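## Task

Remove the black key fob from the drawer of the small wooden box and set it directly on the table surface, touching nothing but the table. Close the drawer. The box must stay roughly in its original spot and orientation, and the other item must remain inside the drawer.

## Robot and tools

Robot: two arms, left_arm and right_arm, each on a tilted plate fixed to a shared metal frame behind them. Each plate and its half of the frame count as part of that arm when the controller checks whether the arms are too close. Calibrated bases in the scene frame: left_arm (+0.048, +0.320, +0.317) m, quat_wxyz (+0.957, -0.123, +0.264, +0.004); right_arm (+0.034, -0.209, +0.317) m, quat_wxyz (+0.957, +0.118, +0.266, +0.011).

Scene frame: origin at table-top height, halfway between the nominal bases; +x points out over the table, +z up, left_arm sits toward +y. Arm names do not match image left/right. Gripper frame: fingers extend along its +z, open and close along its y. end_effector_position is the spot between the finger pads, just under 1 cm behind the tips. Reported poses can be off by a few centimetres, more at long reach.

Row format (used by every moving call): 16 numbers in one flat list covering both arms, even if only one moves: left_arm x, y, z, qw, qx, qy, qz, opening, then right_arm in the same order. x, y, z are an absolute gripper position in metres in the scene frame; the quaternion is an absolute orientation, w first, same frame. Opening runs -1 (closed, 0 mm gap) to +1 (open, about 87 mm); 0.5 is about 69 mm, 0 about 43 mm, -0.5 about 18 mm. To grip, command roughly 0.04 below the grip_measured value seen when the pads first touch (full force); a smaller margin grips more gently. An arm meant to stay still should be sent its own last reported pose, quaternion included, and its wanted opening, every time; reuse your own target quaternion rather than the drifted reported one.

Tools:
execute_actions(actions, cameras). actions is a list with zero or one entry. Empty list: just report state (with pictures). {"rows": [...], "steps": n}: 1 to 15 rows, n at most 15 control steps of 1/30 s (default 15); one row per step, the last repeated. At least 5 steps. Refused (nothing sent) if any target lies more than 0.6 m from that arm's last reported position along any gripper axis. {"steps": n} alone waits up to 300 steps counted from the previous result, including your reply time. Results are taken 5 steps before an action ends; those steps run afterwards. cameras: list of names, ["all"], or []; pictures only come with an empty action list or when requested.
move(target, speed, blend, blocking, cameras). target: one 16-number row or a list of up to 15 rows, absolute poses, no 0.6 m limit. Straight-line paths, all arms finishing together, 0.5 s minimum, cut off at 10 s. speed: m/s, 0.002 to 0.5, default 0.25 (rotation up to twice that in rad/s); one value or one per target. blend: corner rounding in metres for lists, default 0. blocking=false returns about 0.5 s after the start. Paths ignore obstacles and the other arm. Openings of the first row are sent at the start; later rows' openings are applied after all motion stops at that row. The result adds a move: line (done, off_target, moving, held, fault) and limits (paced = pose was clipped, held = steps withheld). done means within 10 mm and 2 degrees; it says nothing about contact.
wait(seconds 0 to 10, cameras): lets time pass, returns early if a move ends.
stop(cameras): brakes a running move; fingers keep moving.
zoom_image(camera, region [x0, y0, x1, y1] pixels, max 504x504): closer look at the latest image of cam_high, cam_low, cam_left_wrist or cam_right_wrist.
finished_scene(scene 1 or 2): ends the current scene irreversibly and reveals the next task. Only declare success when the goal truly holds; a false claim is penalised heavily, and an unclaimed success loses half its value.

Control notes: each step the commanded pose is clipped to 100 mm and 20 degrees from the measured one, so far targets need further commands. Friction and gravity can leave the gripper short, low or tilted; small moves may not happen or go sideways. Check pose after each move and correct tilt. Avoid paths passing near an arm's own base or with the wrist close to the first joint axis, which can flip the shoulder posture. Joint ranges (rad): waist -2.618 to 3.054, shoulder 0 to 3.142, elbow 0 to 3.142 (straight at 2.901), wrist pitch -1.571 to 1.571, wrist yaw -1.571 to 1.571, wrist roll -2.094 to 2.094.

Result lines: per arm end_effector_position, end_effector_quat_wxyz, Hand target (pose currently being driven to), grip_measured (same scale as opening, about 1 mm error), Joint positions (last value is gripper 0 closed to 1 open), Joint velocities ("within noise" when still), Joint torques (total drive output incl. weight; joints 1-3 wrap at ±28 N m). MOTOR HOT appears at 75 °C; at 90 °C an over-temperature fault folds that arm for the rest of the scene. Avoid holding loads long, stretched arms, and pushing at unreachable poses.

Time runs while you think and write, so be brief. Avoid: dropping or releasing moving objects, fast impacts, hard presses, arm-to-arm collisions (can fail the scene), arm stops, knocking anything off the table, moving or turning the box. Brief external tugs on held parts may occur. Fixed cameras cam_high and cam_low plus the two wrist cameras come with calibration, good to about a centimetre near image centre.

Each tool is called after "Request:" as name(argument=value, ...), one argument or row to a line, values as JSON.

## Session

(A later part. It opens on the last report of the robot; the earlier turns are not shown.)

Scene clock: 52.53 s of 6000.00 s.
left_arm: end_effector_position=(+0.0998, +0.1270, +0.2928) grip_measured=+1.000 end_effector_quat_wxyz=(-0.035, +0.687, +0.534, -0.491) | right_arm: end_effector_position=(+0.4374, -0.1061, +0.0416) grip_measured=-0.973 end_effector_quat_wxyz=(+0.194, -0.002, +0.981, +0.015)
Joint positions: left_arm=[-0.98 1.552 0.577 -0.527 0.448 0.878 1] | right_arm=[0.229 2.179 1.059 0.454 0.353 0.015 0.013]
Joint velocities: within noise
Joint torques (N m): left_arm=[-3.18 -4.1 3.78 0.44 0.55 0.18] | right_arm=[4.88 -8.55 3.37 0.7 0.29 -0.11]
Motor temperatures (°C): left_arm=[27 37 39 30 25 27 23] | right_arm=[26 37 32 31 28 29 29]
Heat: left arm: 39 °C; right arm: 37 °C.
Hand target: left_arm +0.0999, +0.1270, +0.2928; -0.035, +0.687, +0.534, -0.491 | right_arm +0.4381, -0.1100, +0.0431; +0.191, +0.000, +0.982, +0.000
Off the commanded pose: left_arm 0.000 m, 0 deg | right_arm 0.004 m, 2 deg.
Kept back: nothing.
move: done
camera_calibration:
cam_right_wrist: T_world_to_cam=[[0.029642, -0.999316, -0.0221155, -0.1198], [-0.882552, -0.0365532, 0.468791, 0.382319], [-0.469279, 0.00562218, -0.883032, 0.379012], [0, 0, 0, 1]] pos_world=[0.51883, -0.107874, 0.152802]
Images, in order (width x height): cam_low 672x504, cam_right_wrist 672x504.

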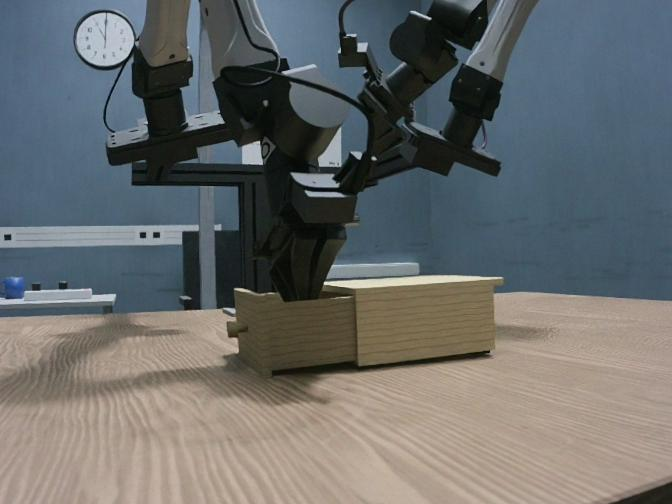

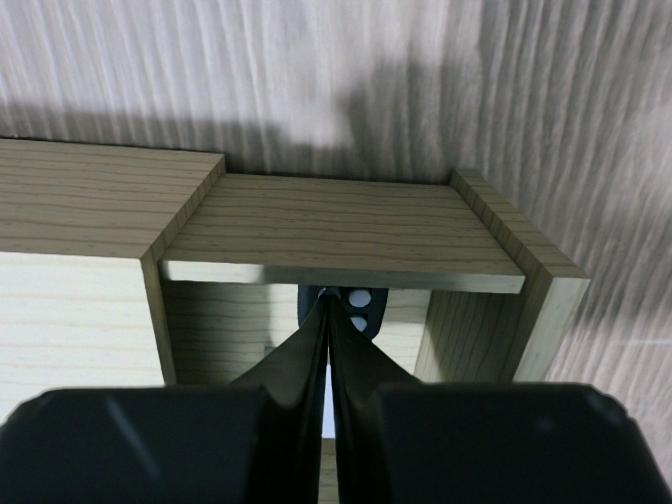

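Request:
move(
  target=[
    [0.0998,0.1270,0.2928,-0.035,0.687,0.534,-0.491,1, 0.438,-0.107,0.052,0.1908,0,0.9816,0,-1],
    [0.0998,0.1270,0.2928,-0.035,0.687,0.534,-0.491,1, 0.438,-0.107,0.10,0.1908,0,0.9816,0,-1],
    [0.0998,0.1270,0.2928,-0.035,0.687,0.534,-0.491,1, 0.438,-0.107,0.10,0.1908,0,0.9816,0,0],
  ],
  speed=[0.03,0.12,0.1],
  cameras=["cam_low","cam_right_wrist"],
)

Scene clock: 54.60 s of 6000.00 s.
left_arm: end_effector_position=(+0.0998, +0.1270, +0.2928) grip_measured=+1.000 end_effector_quat_wxyz=(-0.035, +0.687, +0.534, -0.491) | right_arm: end_effector_position=(+0.4331, -0.1077, +0.0883) grip_measured=+0.000 end_effector_quat_wxyz=(+0.181, -0.005, +0.983, +0.000)
Joint positions: left_arm=[-0.98 1.552 0.577 -0.527 0.448 0.878 1] | right_arm=[0.282 2.014 1.005 0.3 0.423 0.052 0.5]
Joint velocities: within noise
Joint torques (N m): left_arm=[-3.22 -4.05 3.79 0.44 0.54 0.18] | right_arm=[5.48 -10.76 2.45 0.71 0.12 -0.03]
Motor temperatures (°C): left_arm=[27 37 39 30 25 27 23] | right_arm=[26 37 32 31 28 29 29]
Heat: left arm: 39 °C; right arm: 37 °C.
Hand target: left_arm +0.0999, +0.1270, +0.2928; -0.035, +0.687, +0.534, -0.491 | right_arm +0.4381, -0.1070, +0.0996; +0.191, +0.000, +0.982, +0.000
Off the commanded pose: left_arm 0.000 m, 0 deg | right_arm 0.013 m, 1 deg.
Kept back: nothing.
move: off_target (right_arm); target 3's new opening was sent with right_arm's hand 0.012 m and 1 deg from that target
camera_calibration:
cam_right_wrist: T_world_to_cam=[[0.0293595, -0.999534, 0.00840603, -0.122912], [-0.870674, -0.0214419, 0.491393, 0.351079], [-0.490983, -0.021746, -0.870898, 0.423673], [0, 0, 0, 1]] pos_world=[0.517301, -0.106114, 0.197491]
Images, in order (width x height): cam_low 672x504, cam_right_wrist 672x504.

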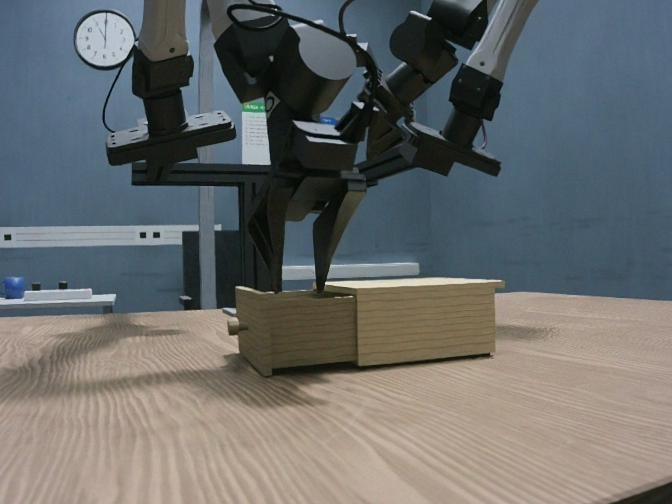

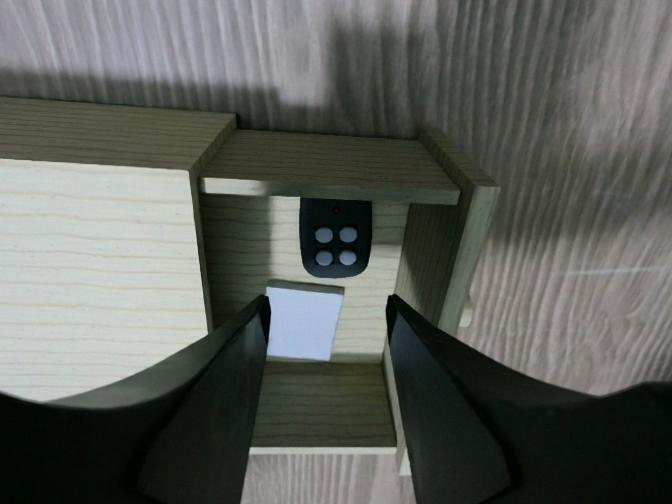

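Request:
move(
  target=[0.0998,0.1270,0.2928,-0.035,0.687,0.534,-0.491,1, 0.436,-0.108,0.068,0.1132,-0.003,0.9933,-0.026,0.0],
  speed=0.08,
  cameras=["cam_low","cam_right_wrist"],
)

Scene clock: 57.77 s of 6000.00 s.
left_arm: end_effector_position=(+0.0998, +0.1270, +0.2928) grip_measured=+1.000 end_effector_quat_wxyz=(-0.035, +0.687, +0.534, -0.491) | right_arm: end_effector_position=(+0.4372, -0.1034, +0.0747) grip_measured=+0.000 end_effector_quat_wxyz=(+0.121, -0.009, +0.992, -0.017)
Joint positions: left_arm=[-0.98 1.552 0.577 -0.527 0.448 0.878 1] | right_arm=[0.282 2.104 1.197 0.06 0.444 0.095 0.5]
Joint velocities: within noise
Joint torques (N m): left_arm=[-3.17 -4.08 3.78 0.44 0.54 0.2] | right_arm=[3.62 -7.02 5.37 0.49 0.13 -0.04]
Motor temperatures (°C): left_arm=[27 37 39 30 25 27 23] | right_arm=[26 38 32 31 28 29 29]
Heat: left arm: 39 °C; right arm: 38 °C.
Hand target: left_arm +0.0999, +0.1270, +0.2928; -0.035, +0.687, +0.534, -0.491 | right_arm +0.4358, -0.1081, +0.0681; +0.113, -0.003, +0.993, -0.026
Off the commanded pose: left_arm 0.000 m, 0 deg | right_arm 0.008 m, 2 deg.
Kept back: nothing.
move: done
camera_calibration:
cam_right_wrist: T_world_to_cam=[[0.0349393, -0.998616, 0.0393106, -0.123214], [-0.803884, -0.00471292, 0.594768, 0.32625], [-0.59376, -0.0523819, -0.802936, 0.450635], [0, 0, 0, 1]] pos_world=[0.534141, -0.0979003, 0.172632]
Images, in order (width x height): cam_low 672x504, cam_right_wrist 672x504.

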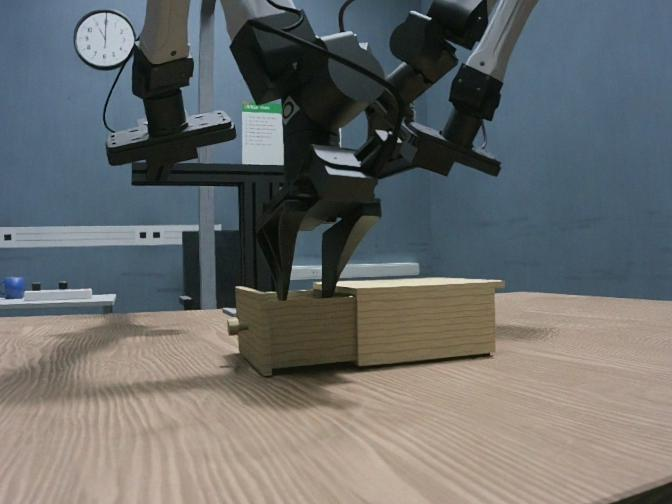

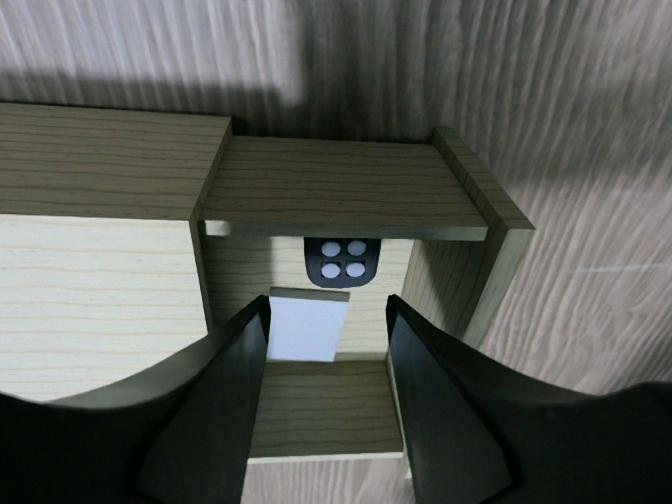

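Request:
move(
  target=[0.0998,0.1270,0.2928,-0.035,0.687,0.534,-0.491,1,0.437,-0.1125,0.066,0.1132,-0.003,0.9933,-0.026,0.0],
  speed=0.05,
  cameras=["cam_low","cam_right_wrist","cam_high"],
)

Scene clock: 59.50 s of 6000.00 s.
left_arm: end_effector_position=(+0.0998, +0.1270, +0.2928) grip_measured=+1.000 end_effector_quat_wxyz=(-0.035, +0.687, +0.534, -0.491) | right_arm: end_effector_position=(+0.4374, -0.1087, +0.0731) grip_measured=+0.000 end_effector_quat_wxyz=(+0.119, -0.005, +0.993, -0.021)
Joint positions: left_arm=[-0.98 1.552 0.577 -0.527 0.448 0.878 1] | right_arm=[0.271 2.104 1.197 0.059 0.445 0.095 0.5]
Joint velocities: within noise
Joint torques (N m): left_arm=[-3.21 -4.1 3.78 0.44 0.54 0.19] | right_arm=[3.71 -6.94 5.26 0.57 0.05 -0.1]
Motor temperatures (°C): left_arm=[27 37 39 30 25 27 23] | right_arm=[26 38 32 31 28 29 29]
Heat: left arm: 39 °C; right arm: 38 °C.
Hand target: left_arm +0.0999, +0.1270, +0.2928; -0.035, +0.687, +0.534, -0.491 | right_arm +0.4368, -0.1126, +0.0661; +0.113, -0.003, +0.993, -0.026
Off the commanded pose: left_arm 0.000 m, 0 deg | right_arm 0.008 m, 1 deg.
Kept back: nothing.
move: done
camera_calibration:
cam_right_wrist: T_world_to_cam=[[0.0255495, -0.998635, 0.0455453, -0.124852], [-0.80178, 0.00674115, 0.597581, 0.327457], [-0.597073, -0.0517852, -0.800514, 0.450522], [0, 0, 0, 1]] pos_world=[0.534733, -0.103559, 0.170654]
Images, in order (width x height): cam_high 672x504, cam_low 672x504, cam_right_wrist 672x504.

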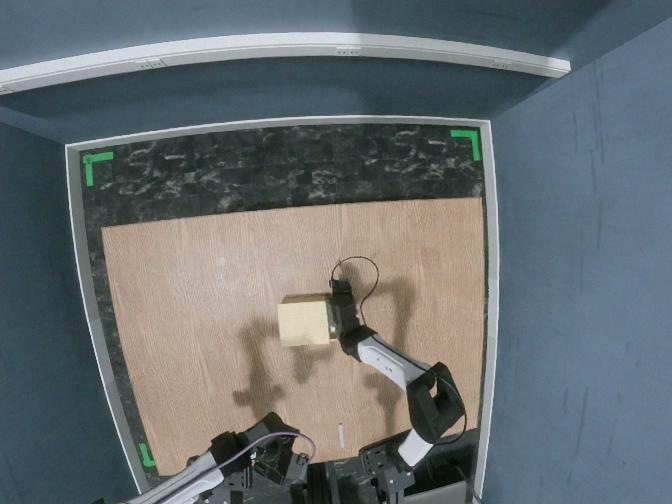

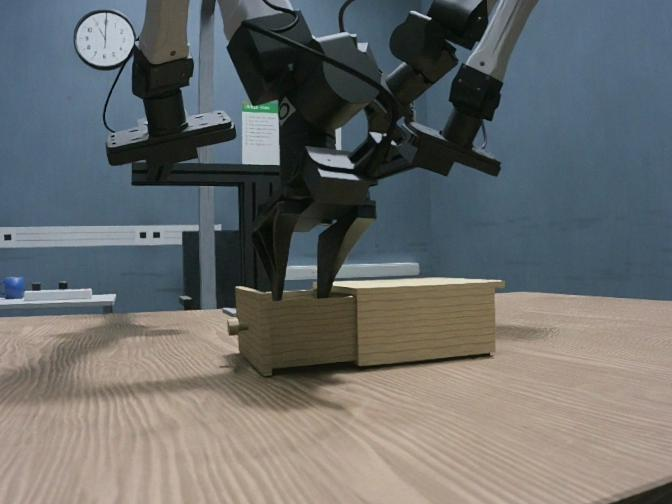

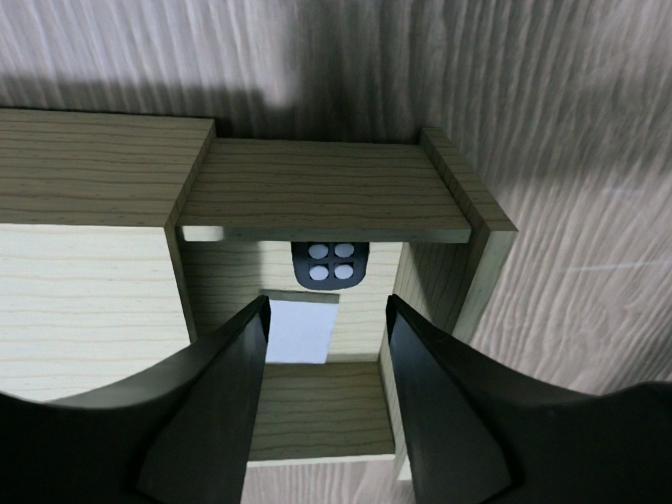

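Request:
move(
  target=[0.0998,0.1270,0.2928,-0.035,0.687,0.534,-0.491,1,0.438,-0.1135,0.045,0.1132,-0.003,0.9933,-0.026,0.0],
  speed=0.04,
  cameras=["cam_low","cam_right_wrist"],
)

Scene clock: 61.00 s of 6000.00 s.
left_arm: end_effector_position=(+0.0998, +0.1270, +0.2928) grip_measured=+1.000 end_effector_quat_wxyz=(-0.035, +0.687, +0.534, -0.491) | right_arm: end_effector_position=(+0.4341, -0.1118, +0.0518) grip_measured=+0.000 end_effector_quat_wxyz=(+0.110, -0.005, +0.994, -0.027)
Joint positions: left_arm=[-0.98 1.552 0.577 -0.527 0.448 0.878 1] | right_arm=[0.251 2.174 1.23 0.082 0.443 0.086 0.5]
Joint velocities: within noise
Joint torques (N m): left_arm=[-3.23 -4.08 3.77 0.44 0.55 0.2] | right_arm=[3.64 -7.25 4.97 0.73 -0.01 -0.24]
Motor temperatures (°C): left_arm=[27 37 39 30 25 27 23] | right_arm=[26 38 32 31 28 29 29]
Heat: left arm: 39 °C; right arm: 38 °C.
Hand target: left_arm +0.0999, +0.1270, +0.2928; -0.035, +0.687, +0.534, -0.491 | right_arm +0.4378, -0.1135, +0.0452; +0.113, -0.003, +0.993, -0.026
Off the commanded pose: left_arm 0.000 m, 0 deg | right_arm 0.008 m, 0 deg.
Kept back: nothing.
move: done
camera_calibration:
cam_right_wrist: T_world_to_cam=[[0.0237951, -0.998003, 0.0585109, -0.126701], [-0.79108, 0.0169881, 0.611476, 0.333377], [-0.611249, -0.0608369, -0.789096, 0.43587], [0, 0, 0, 1]] pos_world=[0.533168, -0.105594, 0.147505]
Images, in order (width x height): cam_low 672x504, cam_right_wrist 672x504.

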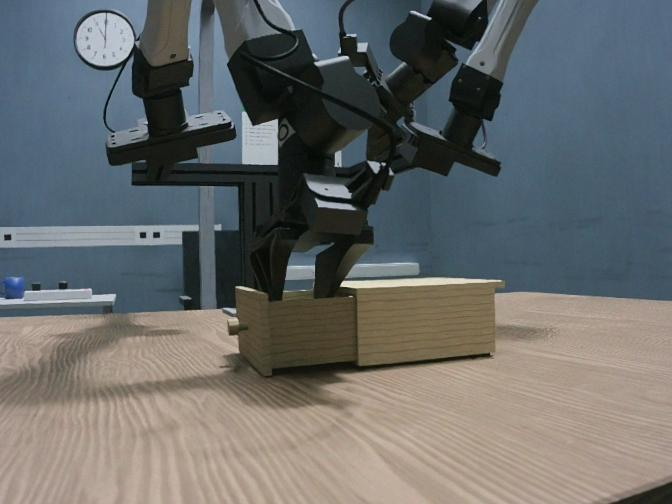

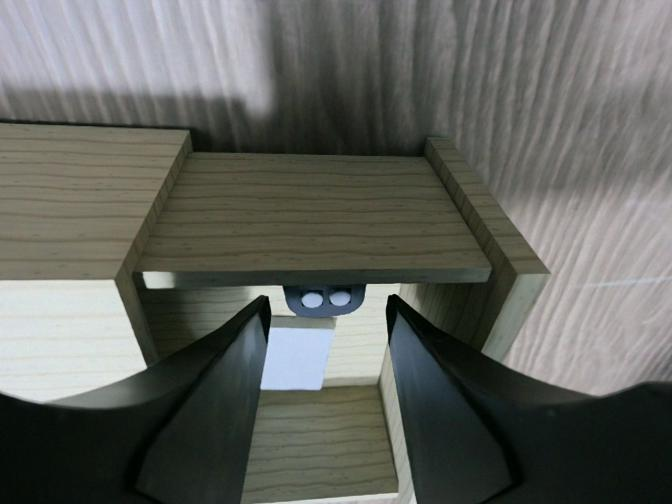

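Request:
move(
  target=[0.0998,0.1270,0.2928,-0.035,0.687,0.534,-0.491,1,0.438,-0.1125,0.034,0.1132,-0.003,0.9933,-0.026,0.0],
  speed=0.03,
  cameras=["cam_low","cam_right_wrist"],
)

Request:
zoom_image(
  camera="cam_low",
  region=[210, 180, 420, 400],
)

Scene clock: 61.93 s of 6000.00 s.
left_arm: end_effector_position=(+0.0998, +0.1270, +0.2928) grip_measured=+1.000 end_effector_quat_wxyz=(-0.035, +0.687, +0.534, -0.491) | right_arm: end_effector_position=(+0.4335, -0.1109, +0.0408) grip_measured=+0.000 end_effector_quat_wxyz=(+0.109, -0.005, +0.994, -0.028)
Joint positions: left_arm=[-0.98 1.552 0.577 -0.527 0.448 0.878 1] | right_arm=[0.244 2.211 1.249 0.101 0.439 0.081 0.5]
Joint velocities: within noise
Joint torques (N m): left_arm=[-3.14 -4.08 3.84 0.43 0.55 0.19] | right_arm=[3.62 -7.3 4.71 0.69 -0.02 -0.25]
Motor temperatures (°C): left_arm=[27 37 39 30 25 27 23] | right_arm=[26 38 32 31 28 29 29]
Heat: left arm: 39 °C; right arm: 38 °C.
Hand target: left_arm +0.0999, +0.1270, +0.2928; -0.035, +0.687, +0.534, -0.491 | right_arm +0.4379, -0.1127, +0.0342; +0.113, -0.003, +0.993, -0.026
Off the commanded pose: left_arm 0.000 m, 0 deg | right_arm 0.008 m, 1 deg.
Kept back: nothing.
move: done
camera_calibration:
cam_right_wrist: T_world_to_cam=[[0.0244673, -0.997952, 0.0591042, -0.125422], [-0.789516, 0.0169776, 0.613495, 0.338795], [-0.613242, -0.0616743, -0.787484, 0.427566], [0, 0, 0, 1]] pos_world=[0.532754, -0.104547, 0.136266]
Images, in order (width x height): cam_low 672x504, cam_right_wrist 672x504.

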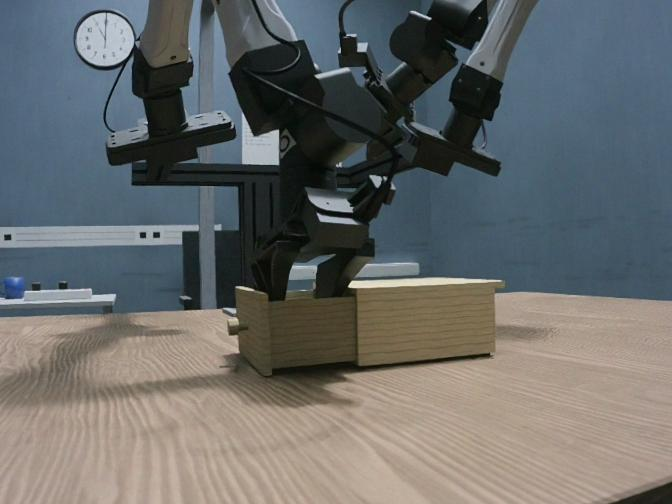

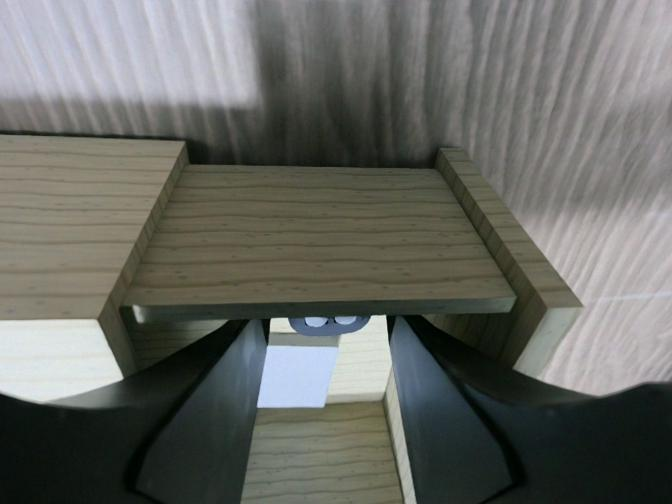

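Scaled by 2.291 from the camera's 672x504 image, which has a finer 960x720 frame.

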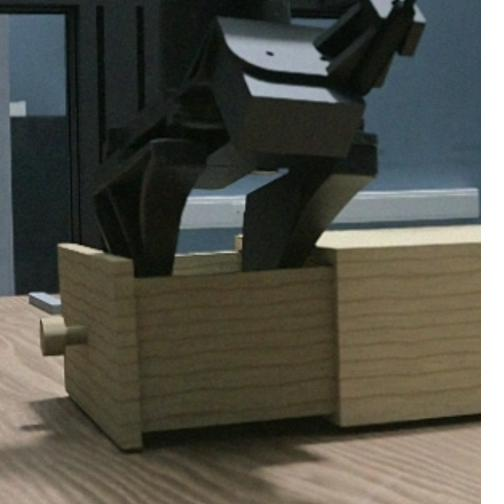

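Request:
move(
  target=[0.0998,0.1270,0.2928,-0.035,0.687,0.534,-0.491,1,0.4385,-0.1125,0.0245,0.1132,-0.003,0.9933,-0.026,0.0],
  speed=0.03,
  cameras=["cam_low","cam_right_wrist"],
)

Request:
zoom_image(
  camera="cam_low",
  region=[210, 180, 420, 400],
)

Scene clock: 62.87 s of 6000.00 s.
left_arm: end_effector_position=(+0.0998, +0.1270, +0.2928) grip_measured=+1.000 end_effector_quat_wxyz=(-0.035, +0.687, +0.534, -0.491) | right_arm: end_effector_position=(+0.4350, -0.1101, +0.0343) grip_measured=+0.000 end_effector_quat_wxyz=(+0.110, -0.007, +0.994, -0.027)
Joint positions: left_arm=[-0.98 1.552 0.577 -0.527 0.448 0.878 1] | right_arm=[0.239 2.235 1.265 0.112 0.434 0.071 0.5]
Joint velocities: within noise
Joint torques (N m): left_arm=[-3.21 -4.08 3.79 0.43 0.54 0.19] | right_arm=[3.37 -6.57 5.07 0.78 -0.06 -0.2]
Motor temperatures (°C): left_arm=[27 37 39 30 25 27 23] | right_arm=[26 38 32 31 28 29 29]
Heat: left arm: 39 °C; right arm: 38 °C.
Hand target: left_arm +0.0999, +0.1270, +0.2928; -0.035, +0.687, +0.534, -0.491 | right_arm +0.4382, -0.1126, +0.0249; +0.113, -0.003, +0.993, -0.026
Off the commanded pose: left_arm 0.000 m, 0 deg | right_arm 0.011 m, 1 deg.
Kept back: nothing.
move: off_target (right_arm)
camera_calibration:
cam_right_wrist: T_world_to_cam=[[0.0290625, -0.997895, 0.0579735, -0.126289], [-0.790758, 0.0125248, 0.612, 0.34402], [-0.611438, -0.0636293, -0.78873, 0.422499], [0, 0, 0, 1]] pos_world=[0.534039, -0.103449, 0.130019]
Images, in order (width x height): cam_low 672x504, cam_right_wrist 672x504.

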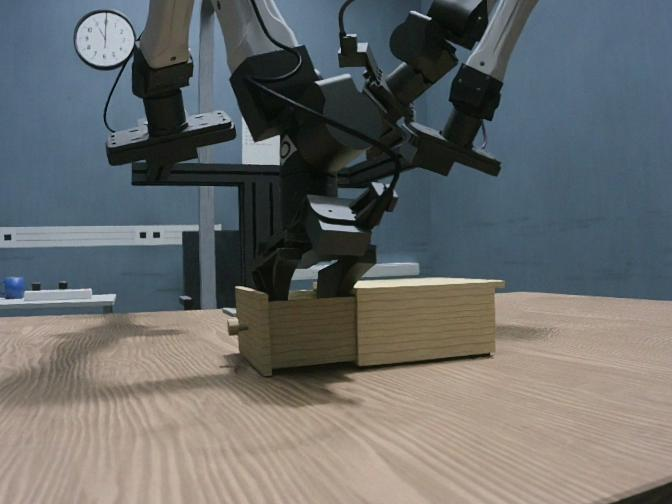

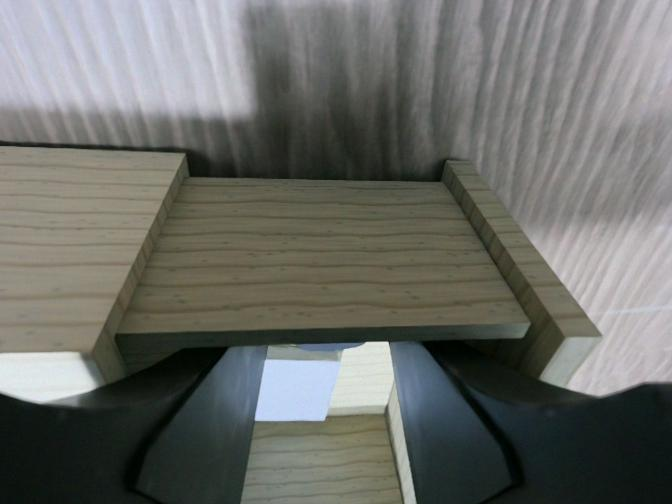

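Scaled by 2.291 from the camera's 672x504 image, which has a finer 960x720 frame.

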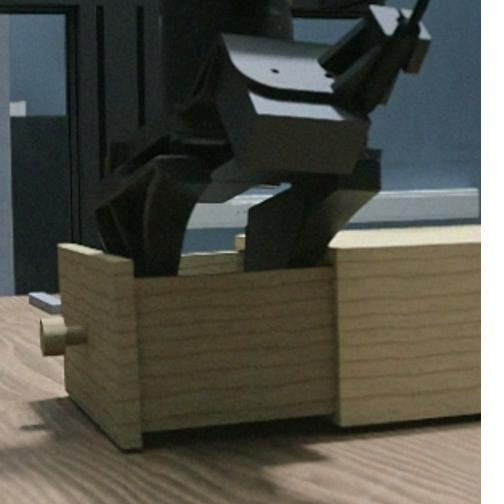

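Request:
move(
  target=[0.0998,0.1270,0.2928,-0.035,0.687,0.534,-0.491,1,0.4385,-0.1125,0.0255,0.1132,-0.003,0.9933,-0.026,-0.12],
  speed=0.03,
  cameras=["cam_right_wrist"],
)

Request:
move(
  target=[0.0998,0.1270,0.2928,-0.035,0.687,0.534,-0.491,1,0.4385,-0.1125,0.0255,0.1132,-0.003,0.9933,-0.026,-0.22],
  speed=0.03,
  cameras=["cam_low","cam_right_wrist"],
)

Scene clock: 63.87 s of 6000.00 s.
left_arm: end_effector_position=(+0.0998, +0.1270, +0.2928) grip_measured=+1.000 end_effector_quat_wxyz=(-0.035, +0.687, +0.534, -0.491) | right_arm: end_effector_position=(+0.4349, -0.1109, +0.0322) grip_measured=-0.120 end_effector_quat_wxyz=(+0.110, -0.006, +0.994, -0.027)
Joint positions: left_arm=[-0.98 1.552 0.577 -0.527 0.448 0.878 1] | right_arm=[0.236 2.241 1.267 0.117 0.433 0.07 0.44]
Joint velocities: within noise
Joint torques (N m): left_arm=[-3.18 -4.04 3.85 0.44 0.55 0.2] | right_arm=[3.77 -7.28 4.75 0.72 -0.05 -0.2]
Motor temperatures (°C): left_arm=[27 37 39 30 25 27 23] | right_arm=[26 38 32 31 28 29 29]
Heat: left arm: 39 °C; right arm: 38 °C.
Hand target: left_arm +0.0999, +0.1270, +0.2928; -0.035, +0.687, +0.534, -0.491 | right_arm +0.4382, -0.1125, +0.0257; +0.113, -0.003, +0.993, -0.026
Off the commanded pose: left_arm 0.000 m, 0 deg | right_arm 0.008 m, 1 deg.
Kept back: nothing.
move: done
camera_calibration:
cam_right_wrist: T_world_to_cam=[[0.027399, -0.99789, 0.058862, -0.126229], [-0.790893, 0.0143716, 0.611786, 0.345514], [-0.611341, -0.0633159, -0.78883, 0.420683], [0, 0, 0, 1]] pos_world=[0.533903, -0.104292, 0.127897]
Images, in order (width x height): cam_right_wrist 672x504.

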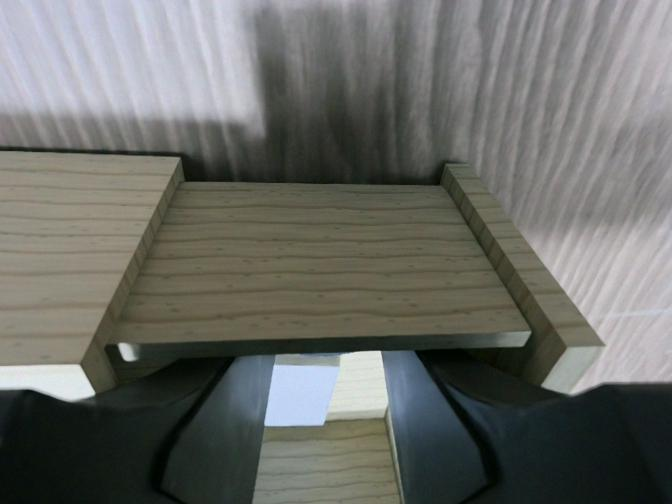

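Scene clock: 64.57 s of 6000.00 s.
left_arm: end_effector_position=(+0.0998, +0.1270, +0.2928) grip_measured=+1.000 end_effector_quat_wxyz=(-0.035, +0.687, +0.534, -0.491) | right_arm: end_effector_position=(+0.4349, -0.1109, +0.0322) grip_measured=-0.174 end_effector_quat_wxyz=(+0.110, -0.006, +0.994, -0.027)
Joint positions: left_arm=[-0.98 1.552 0.577 -0.527 0.448 0.878 1] | right_arm=[0.236 2.241 1.267 0.117 0.433 0.07 0.413]
Joint velocities: within noise
Joint torques (N m): left_arm=[-3.23 -4.11 3.84 0.44 0.55 0.19] | right_arm=[3.75 -7.27 4.72 0.73 -0.05 -0.18]
Motor temperatures (°C): left_arm=[27 37 39 30 25 27 23] | right_arm=[26 38 32 31 28 29 29]
Heat: left arm: 39 °C; right arm: 38 °C.
Hand target: left_arm +0.0999, +0.1270, +0.2928; -0.035, +0.687, +0.534, -0.491 | right_arm +0.4382, -0.1125, +0.0257; +0.113, -0.003, +0.993, -0.026
Off the commanded pose: left_arm 0.000 m, 0 deg | right_arm 0.008 m, 1 deg.
Kept back: nothing.
move: done
camera_calibration:
cam_right_wrist: T_world_to_cam=[[0.027399, -0.99789, 0.058862, -0.126229], [-0.790893, 0.0143716, 0.611786, 0.345514], [-0.611341, -0.0633159, -0.78883, 0.420683], [0, 0, 0, 1]] pos_world=[0.533903, -0.104292, 0.127897]
Images, in order (width x height): cam_low 672x504, cam_right_wrist 672x504.

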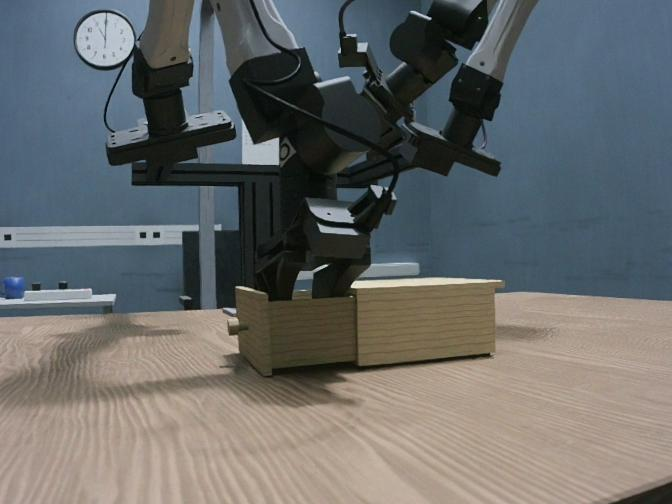

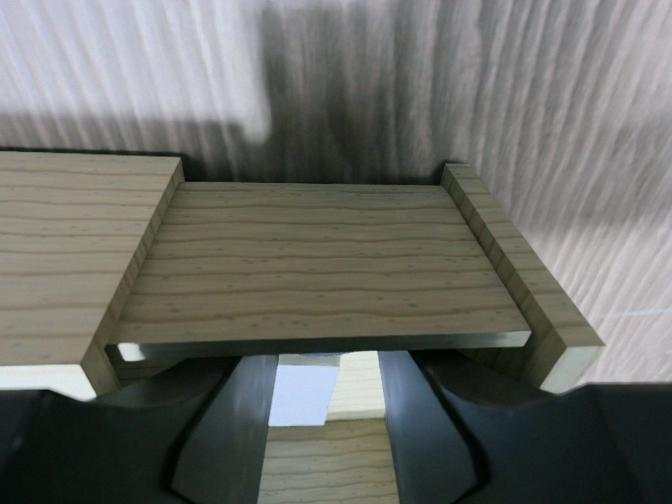

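Request:
move(
  target=[
    [0.0998,0.1270,0.2928,-0.035,0.687,0.534,-0.491,1,0.4375,-0.1125,0.045,0.1132,-0.003,0.9933,-0.026,-0.23],
    [0.0998,0.1270,0.2928,-0.035,0.687,0.534,-0.491,1,0.435,-0.1125,0.15,0.1132,-0.003,0.9933,-0.026,-0.23],
  ],
  speed=[0.03,0.07],
  blend=0.01,
  cameras=["cam_low","cam_right_wrist","cam_high"],
)

Scene clock: 67.43 s of 6000.00 s.
left_arm: end_effector_position=(+0.0998, +0.1270, +0.2928) grip_measured=+1.000 end_effector_quat_wxyz=(-0.035, +0.687, +0.534, -0.491) | right_arm: end_effector_position=(+0.4287, -0.1128, +0.1351) grip_measured=-0.174 end_effector_quat_wxyz=(+0.099, -0.009, +0.995, -0.027)
Joint positions: left_arm=[-0.98 1.552 0.577 -0.527 0.448 0.878 1] | right_arm=[0.327 1.913 1.162 -0.163 0.487 0.155 0.413]
Joint velocities: within noise
Joint torques (N m): left_arm=[-3.22 -4.05 3.88 0.44 0.54 0.19] | right_arm=[5.9 -11.66 3.81 0.43 0.14 -0.04]
Motor temperatures (°C): left_arm=[27 37 39 30 25 27 23] | right_arm=[26 38 31 31 28 29 29]
Heat: left arm: 39 °C; right arm: 38 °C.
Hand target: left_arm +0.0999, +0.1270, +0.2928; -0.035, +0.687, +0.534, -0.491 | right_arm +0.4349, -0.1125, +0.1493; +0.113, -0.003, +0.993, -0.026
Off the commanded pose: left_arm 0.000 m, 0 deg | right_arm 0.016 m, 2 deg.
Kept back: nothing.
move: off_target (right_arm); blend cut to 0.0097 m at target 1
camera_calibration:
cam_right_wrist: T_world_to_cam=[[0.0322862, -0.997783, 0.0581878, -0.136024], [-0.77788, 0.0114706, 0.628309, 0.269574], [-0.627583, -0.0655488, -0.775785, 0.502958], [0, 0, 0, 1]] pos_world=[0.529736, -0.105846, 0.228726]
Images, in order (width x height): cam_high 672x504, cam_low 672x504, cam_right_wrist 672x504.

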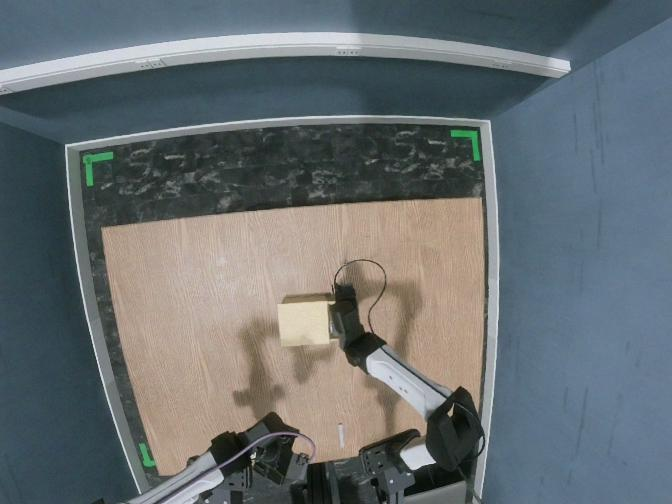

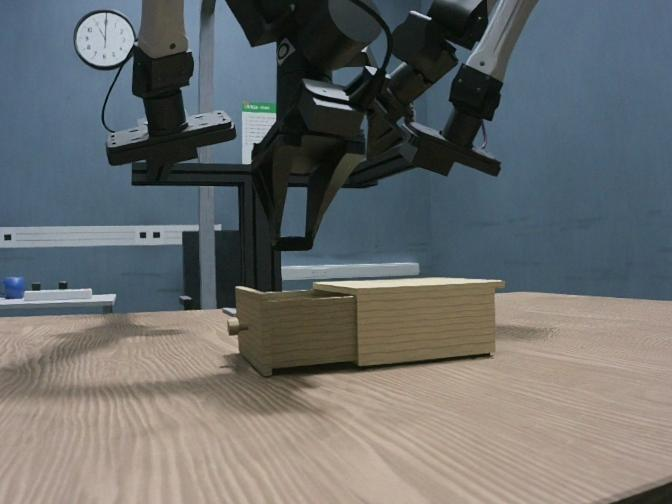

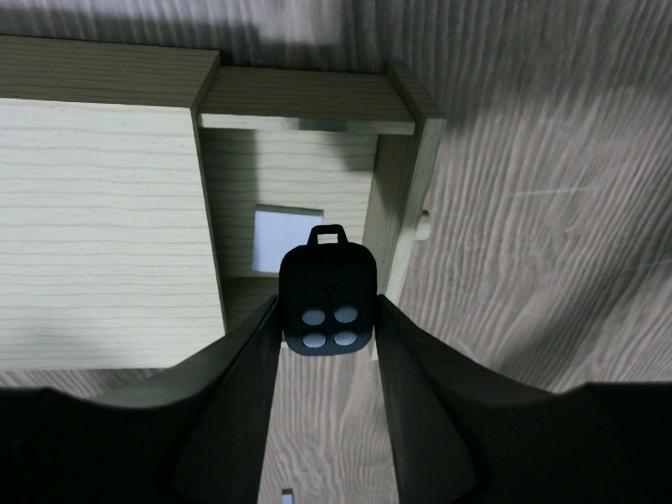

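Request:
move(
  target=[
    [0.0998,0.1270,0.2928,-0.035,0.687,0.534,-0.491,1,0.430,-0.20,0.15,0.1132,-0.003,0.9933,-0.026,-0.23],
    [0.0998,0.1270,0.2928,-0.035,0.687,0.534,-0.491,1,0.425,-0.29,0.085,0.1132,-0.003,0.9933,-0.026,-0.23],
  ],
  speed=[0.12,0.1],
  blend=0.03,
  cameras=["cam_low","cam_right_wrist"],
)

Scene clock: 70.13 s of 6000.00 s.
left_arm: end_effector_position=(+0.0998, +0.1270, +0.2928) grip_measured=+1.000 end_effector_quat_wxyz=(-0.035, +0.687, +0.534, -0.491) | right_arm: end_effector_position=(+0.4189, -0.2886, +0.0893) grip_measured=-0.174 end_effector_quat_wxyz=(+0.106, -0.001, +0.994, -0.028)
Joint positions: left_arm=[-0.98 1.552 0.577 -0.527 0.448 0.878 1] | right_arm=[-0.174 1.857 1.028 0.056 0.152 -0.227 0.413]
Joint velocities: within noise
Joint torques (N m): left_arm=[-3.23 -4.07 3.81 0.44 0.54 0.19] | right_arm=[1.17 -7.04 5.55 0.77 -0.12 -0.22]
Motor temperatures (°C): left_arm=[27 37 39 30 25 27 23] | right_arm=[26 39 31 31 28 29 29]
Heat: left arm: 39 °C; right arm: 39 °C.
Hand target: left_arm +0.0999, +0.1270, +0.2928; -0.035, +0.687, +0.534, -0.491 | right_arm +0.4249, -0.2900, +0.0852; +0.113, -0.003, +0.993, -0.026
Off the commanded pose: left_arm 0.000 m, 0 deg | right_arm 0.008 m, 1 deg.
Kept back: nothing.
move: done
camera_calibration:
cam_right_wrist: T_world_to_cam=[[0.0157674, -0.998181, 0.058186, -0.301655], [-0.786062, 0.0235901, 0.617698, 0.300658], [-0.617947, -0.0554773, -0.78426, 0.449346], [0, 0, 0, 1]] pos_world=[0.518764, -0.28327, 0.18424]
Images, in order (width x height): cam_low 672x504, cam_right_wrist 672x504.

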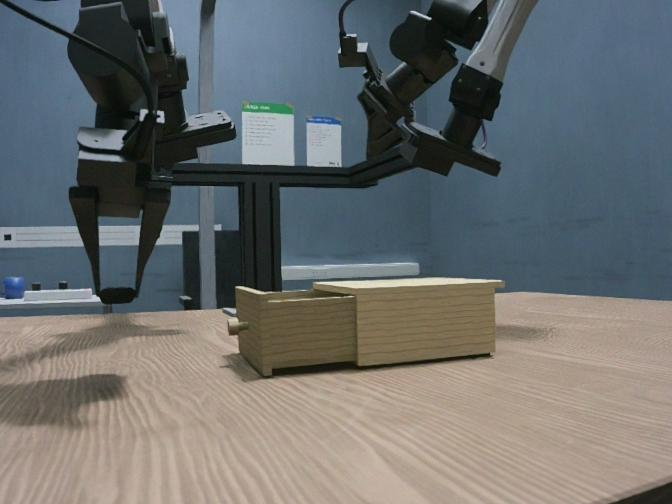

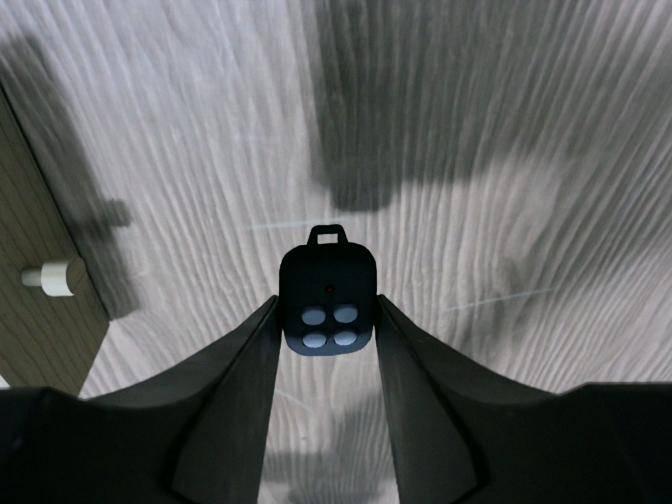

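Request:
move(
  target=[0.0998,0.1270,0.2928,-0.035,0.687,0.534,-0.491,1,0.425,-0.29,0.042,0.1132,-0.003,0.9933,-0.026,-0.23],
  speed=0.06,
  cameras=["cam_low"],
)

Request:
zoom_image(
  camera="cam_low",
  region=[50, 240, 200, 400],
)

Scene clock: 71.50 s of 6000.00 s.
left_arm: end_effector_position=(+0.0998, +0.1270, +0.2928) grip_measured=+1.000 end_effector_quat_wxyz=(-0.035, +0.687, +0.534, -0.491) | right_arm: end_effector_position=(+0.4192, -0.2865, +0.0468) grip_measured=-0.174 end_effector_quat_wxyz=(+0.105, -0.002, +0.994, -0.026)
Joint positions: left_arm=[-0.98 1.552 0.577 -0.527 0.448 0.878 1] | right_arm=[-0.186 2.014 1.083 0.156 0.14 -0.238 0.413]
Joint velocities: within noise
Joint torques (N m): left_arm=[-3.22 -4.1 3.86 0.45 0.54 0.19] | right_arm=[0.94 -7.27 4.82 0.73 -0.14 -0.23]
Motor temperatures (°C): left_arm=[27 37 39 30 25 27 23] | right_arm=[26 39 31 31 28 29 29]
Heat: left arm: 39 °C; right arm: 39 °C.
Hand target: left_arm +0.0999, +0.1270, +0.2928; -0.035, +0.687, +0.534, -0.491 | right_arm +0.4248, -0.2900, +0.0423; +0.113, -0.003, +0.993, -0.026
Off the commanded pose: left_arm 0.000 m, 0 deg | right_arm 0.008 m, 1 deg.
Kept back: nothing.
move: done
Images, in order (width x height): cam_low 672x504.

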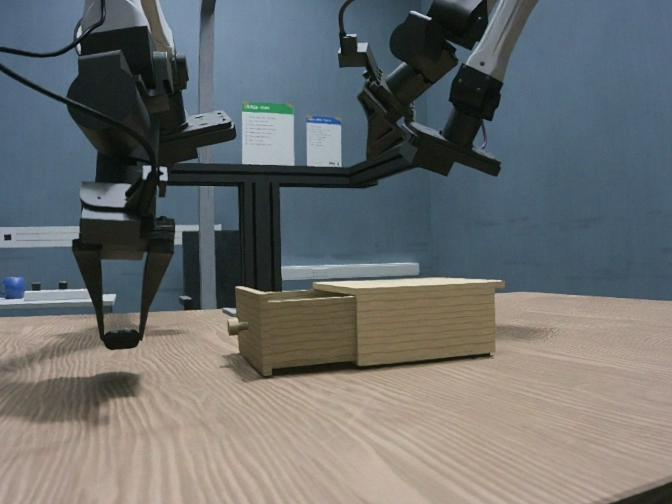

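Scaled by 3.150 from the camera's 672x504 image, which has a finer 960x720 frame.

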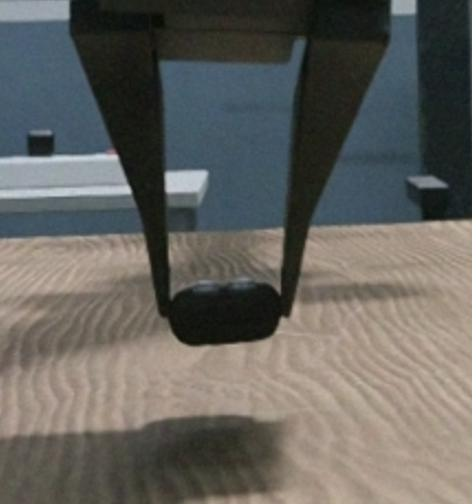

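Request:
move(
  target=[0.0998,0.1270,0.2928,-0.035,0.687,0.534,-0.491,1,0.425,-0.29,0.029,0.1132,-0.003,0.9933,-0.026,-0.23],
  speed=0.04,
  cameras=["cam_low"],
)

Request:
zoom_image(
  camera="cam_low",
  region=[50, 240, 200, 400],
)

Scene clock: 72.57 s of 6000.00 s.
left_arm: end_effector_position=(+0.0998, +0.1270, +0.2928) grip_measured=+1.000 end_effector_quat_wxyz=(-0.035, +0.687, +0.534, -0.491) | right_arm: end_effector_position=(+0.4213, -0.2870, +0.0344) grip_measured=-0.174 end_effector_quat_wxyz=(+0.107, -0.002, +0.994, -0.027)
Joint positions: left_arm=[-0.98 1.552 0.577 -0.527 0.448 0.878 1] | right_arm=[-0.19 2.061 1.109 0.183 0.137 -0.241 0.413]
Joint velocities: within noise
Joint torques (N m): left_arm=[-3.25 -4.07 3.82 0.44 0.55 0.18] | right_arm=[0.98 -7.28 4.37 0.79 -0.12 -0.23]
Motor temperatures (°C): left_arm=[27 37 39 30 25 27 23] | right_arm=[26 39 31 31 28 29 29]
Heat: left arm: 39 °C; right arm: 39 °C.
Hand target: left_arm +0.0999, +0.1270, +0.2928; -0.035, +0.687, +0.534, -0.491 | right_arm +0.4249, -0.2900, +0.0292; +0.113, -0.003, +0.993, -0.026
Off the commanded pose: left_arm 0.000 m, 0 deg | right_arm 0.007 m, 1 deg.
Kept back: nothing.
move: done
Images, in order (width x height): cam_low 672x504.

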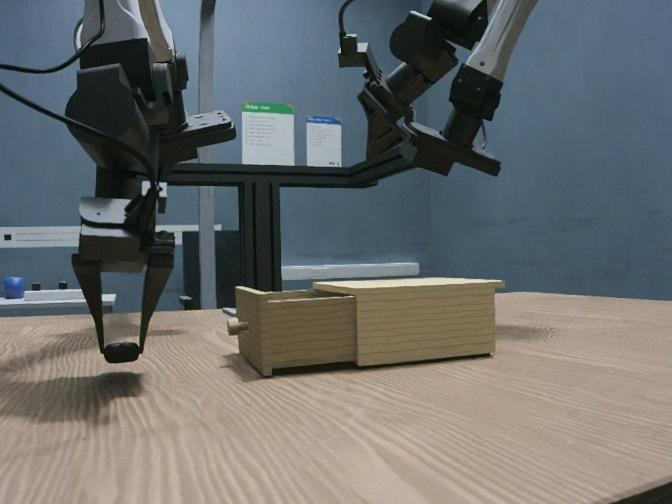

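Scaled by 3.150 from the camera's 672x504 image, which has a finer 960x720 frame.

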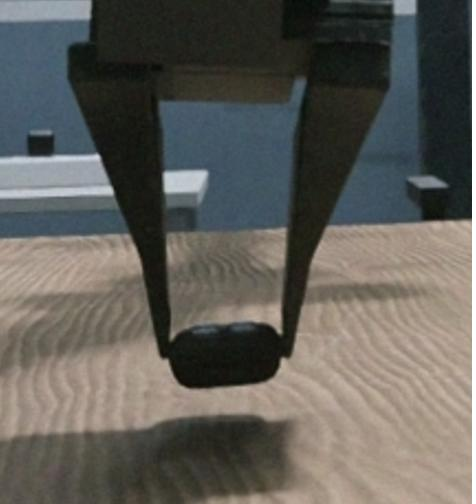

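Request:
move(
  target=[0.0998,0.1270,0.2928,-0.035,0.687,0.534,-0.491,1,0.425,-0.29,0.021,0.1132,-0.003,0.9933,-0.026,-0.23],
  speed=0.03,
  cameras=["cam_low"],
)

Request:
zoom_image(
  camera="cam_low",
  region=[50, 240, 200, 400],
)

Scene clock: 73.50 s of 6000.00 s.
left_arm: end_effector_position=(+0.0998, +0.1270, +0.2928) grip_measured=+1.000 end_effector_quat_wxyz=(-0.035, +0.687, +0.534, -0.491) | right_arm: end_effector_position=(+0.4215, -0.2858, +0.0267) grip_measured=-0.174 end_effector_quat_wxyz=(+0.107, -0.003, +0.994, -0.026)
Joint positions: left_arm=[-0.98 1.552 0.577 -0.527 0.448 0.878 1] | right_arm=[-0.19 2.09 1.123 0.196 0.135 -0.243 0.413]
Joint velocities: within noise
Joint torques (N m): left_arm=[-3.22 -4.07 3.81 0.42 0.54 0.19] | right_arm=[0.66 -7.28 4.36 0.76 -0.11 -0.28]
Motor temperatures (°C): left_arm=[27 37 39 30 25 27 23] | right_arm=[26 39 31 31 28 29 29]
Heat: left arm: 39 °C; right arm: 39 °C.
Hand target: left_arm +0.0999, +0.1270, +0.2928; -0.035, +0.687, +0.534, -0.491 | right_arm +0.4249, -0.2900, +0.0212; +0.113, -0.003, +0.993, -0.026
Off the commanded pose: left_arm 0.000 m, 0 deg | right_arm 0.008 m, 1 deg.
Kept back: nothing.
move: done
Images, in order (width x height): cam_low 672x504.

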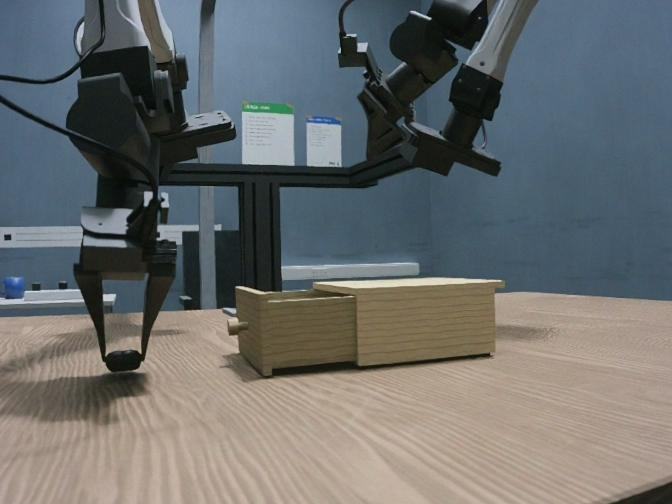

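Scaled by 3.150 from the camera's 672x504 image, which has a finer 960x720 frame.

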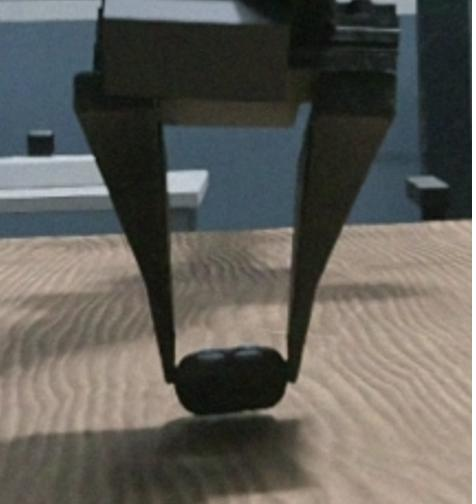

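Request:
move(
  target=[0.0998,0.1270,0.2928,-0.035,0.687,0.534,-0.491,1,0.425,-0.29,0.0165,0.1132,-0.003,0.9933,-0.026,-0.23],
  speed=0.02,
  cameras=["cam_low"],
)

Request:
zoom_image(
  camera="cam_low",
  region=[50, 240, 200, 400],
)

Scene clock: 74.43 s of 6000.00 s.
left_arm: end_effector_position=(+0.0998, +0.1270, +0.2928) grip_measured=+1.000 end_effector_quat_wxyz=(-0.035, +0.687, +0.534, -0.491) | right_arm: end_effector_position=(+0.4218, -0.2870, +0.0222) grip_measured=-0.174 end_effector_quat_wxyz=(+0.108, -0.002, +0.994, -0.027)
Joint positions: left_arm=[-0.98 1.552 0.577 -0.527 0.448 0.878 1] | right_arm=[-0.194 2.107 1.132 0.205 0.134 -0.244 0.413]
Joint velocities: within noise
Joint torques (N m): left_arm=[-3.22 -4.08 3.79 0.43 0.53 0.19] | right_arm=[0.92 -7.31 4.4 0.76 -0.14 -0.27]
Motor temperatures (°C): left_arm=[27 37 39 29 25 27 23] | right_arm=[26 39 31 31 28 29 29]
Heat: left arm: 39 °C; right arm: 39 °C.
Hand target: left_arm +0.0999, +0.1270, +0.2928; -0.035, +0.687, +0.534, -0.491 | right_arm +0.4248, -0.2901, +0.0168; +0.113, -0.003, +0.993, -0.026
Off the commanded pose: left_arm 0.000 m, 0 deg | right_arm 0.007 m, 1 deg.
Kept back: nothing.
move: done
Images, in order (width x height): cam_low 672x504.

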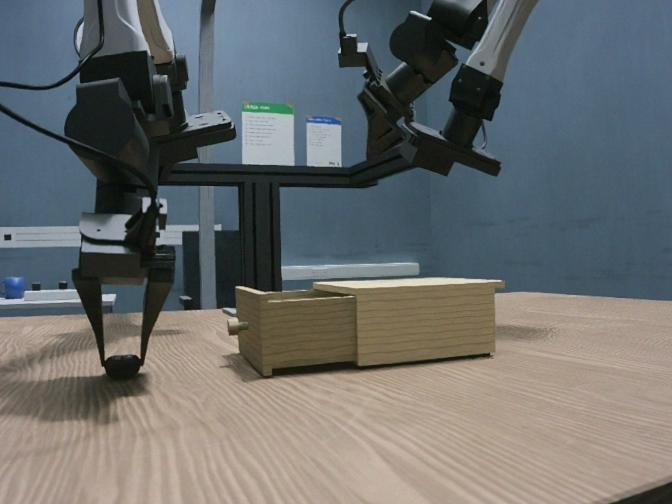

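Scaled by 3.150 from the camera's 672x504 image, which has a finer 960x720 frame.

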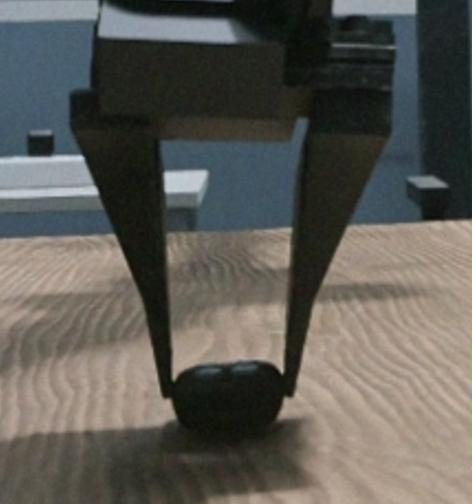

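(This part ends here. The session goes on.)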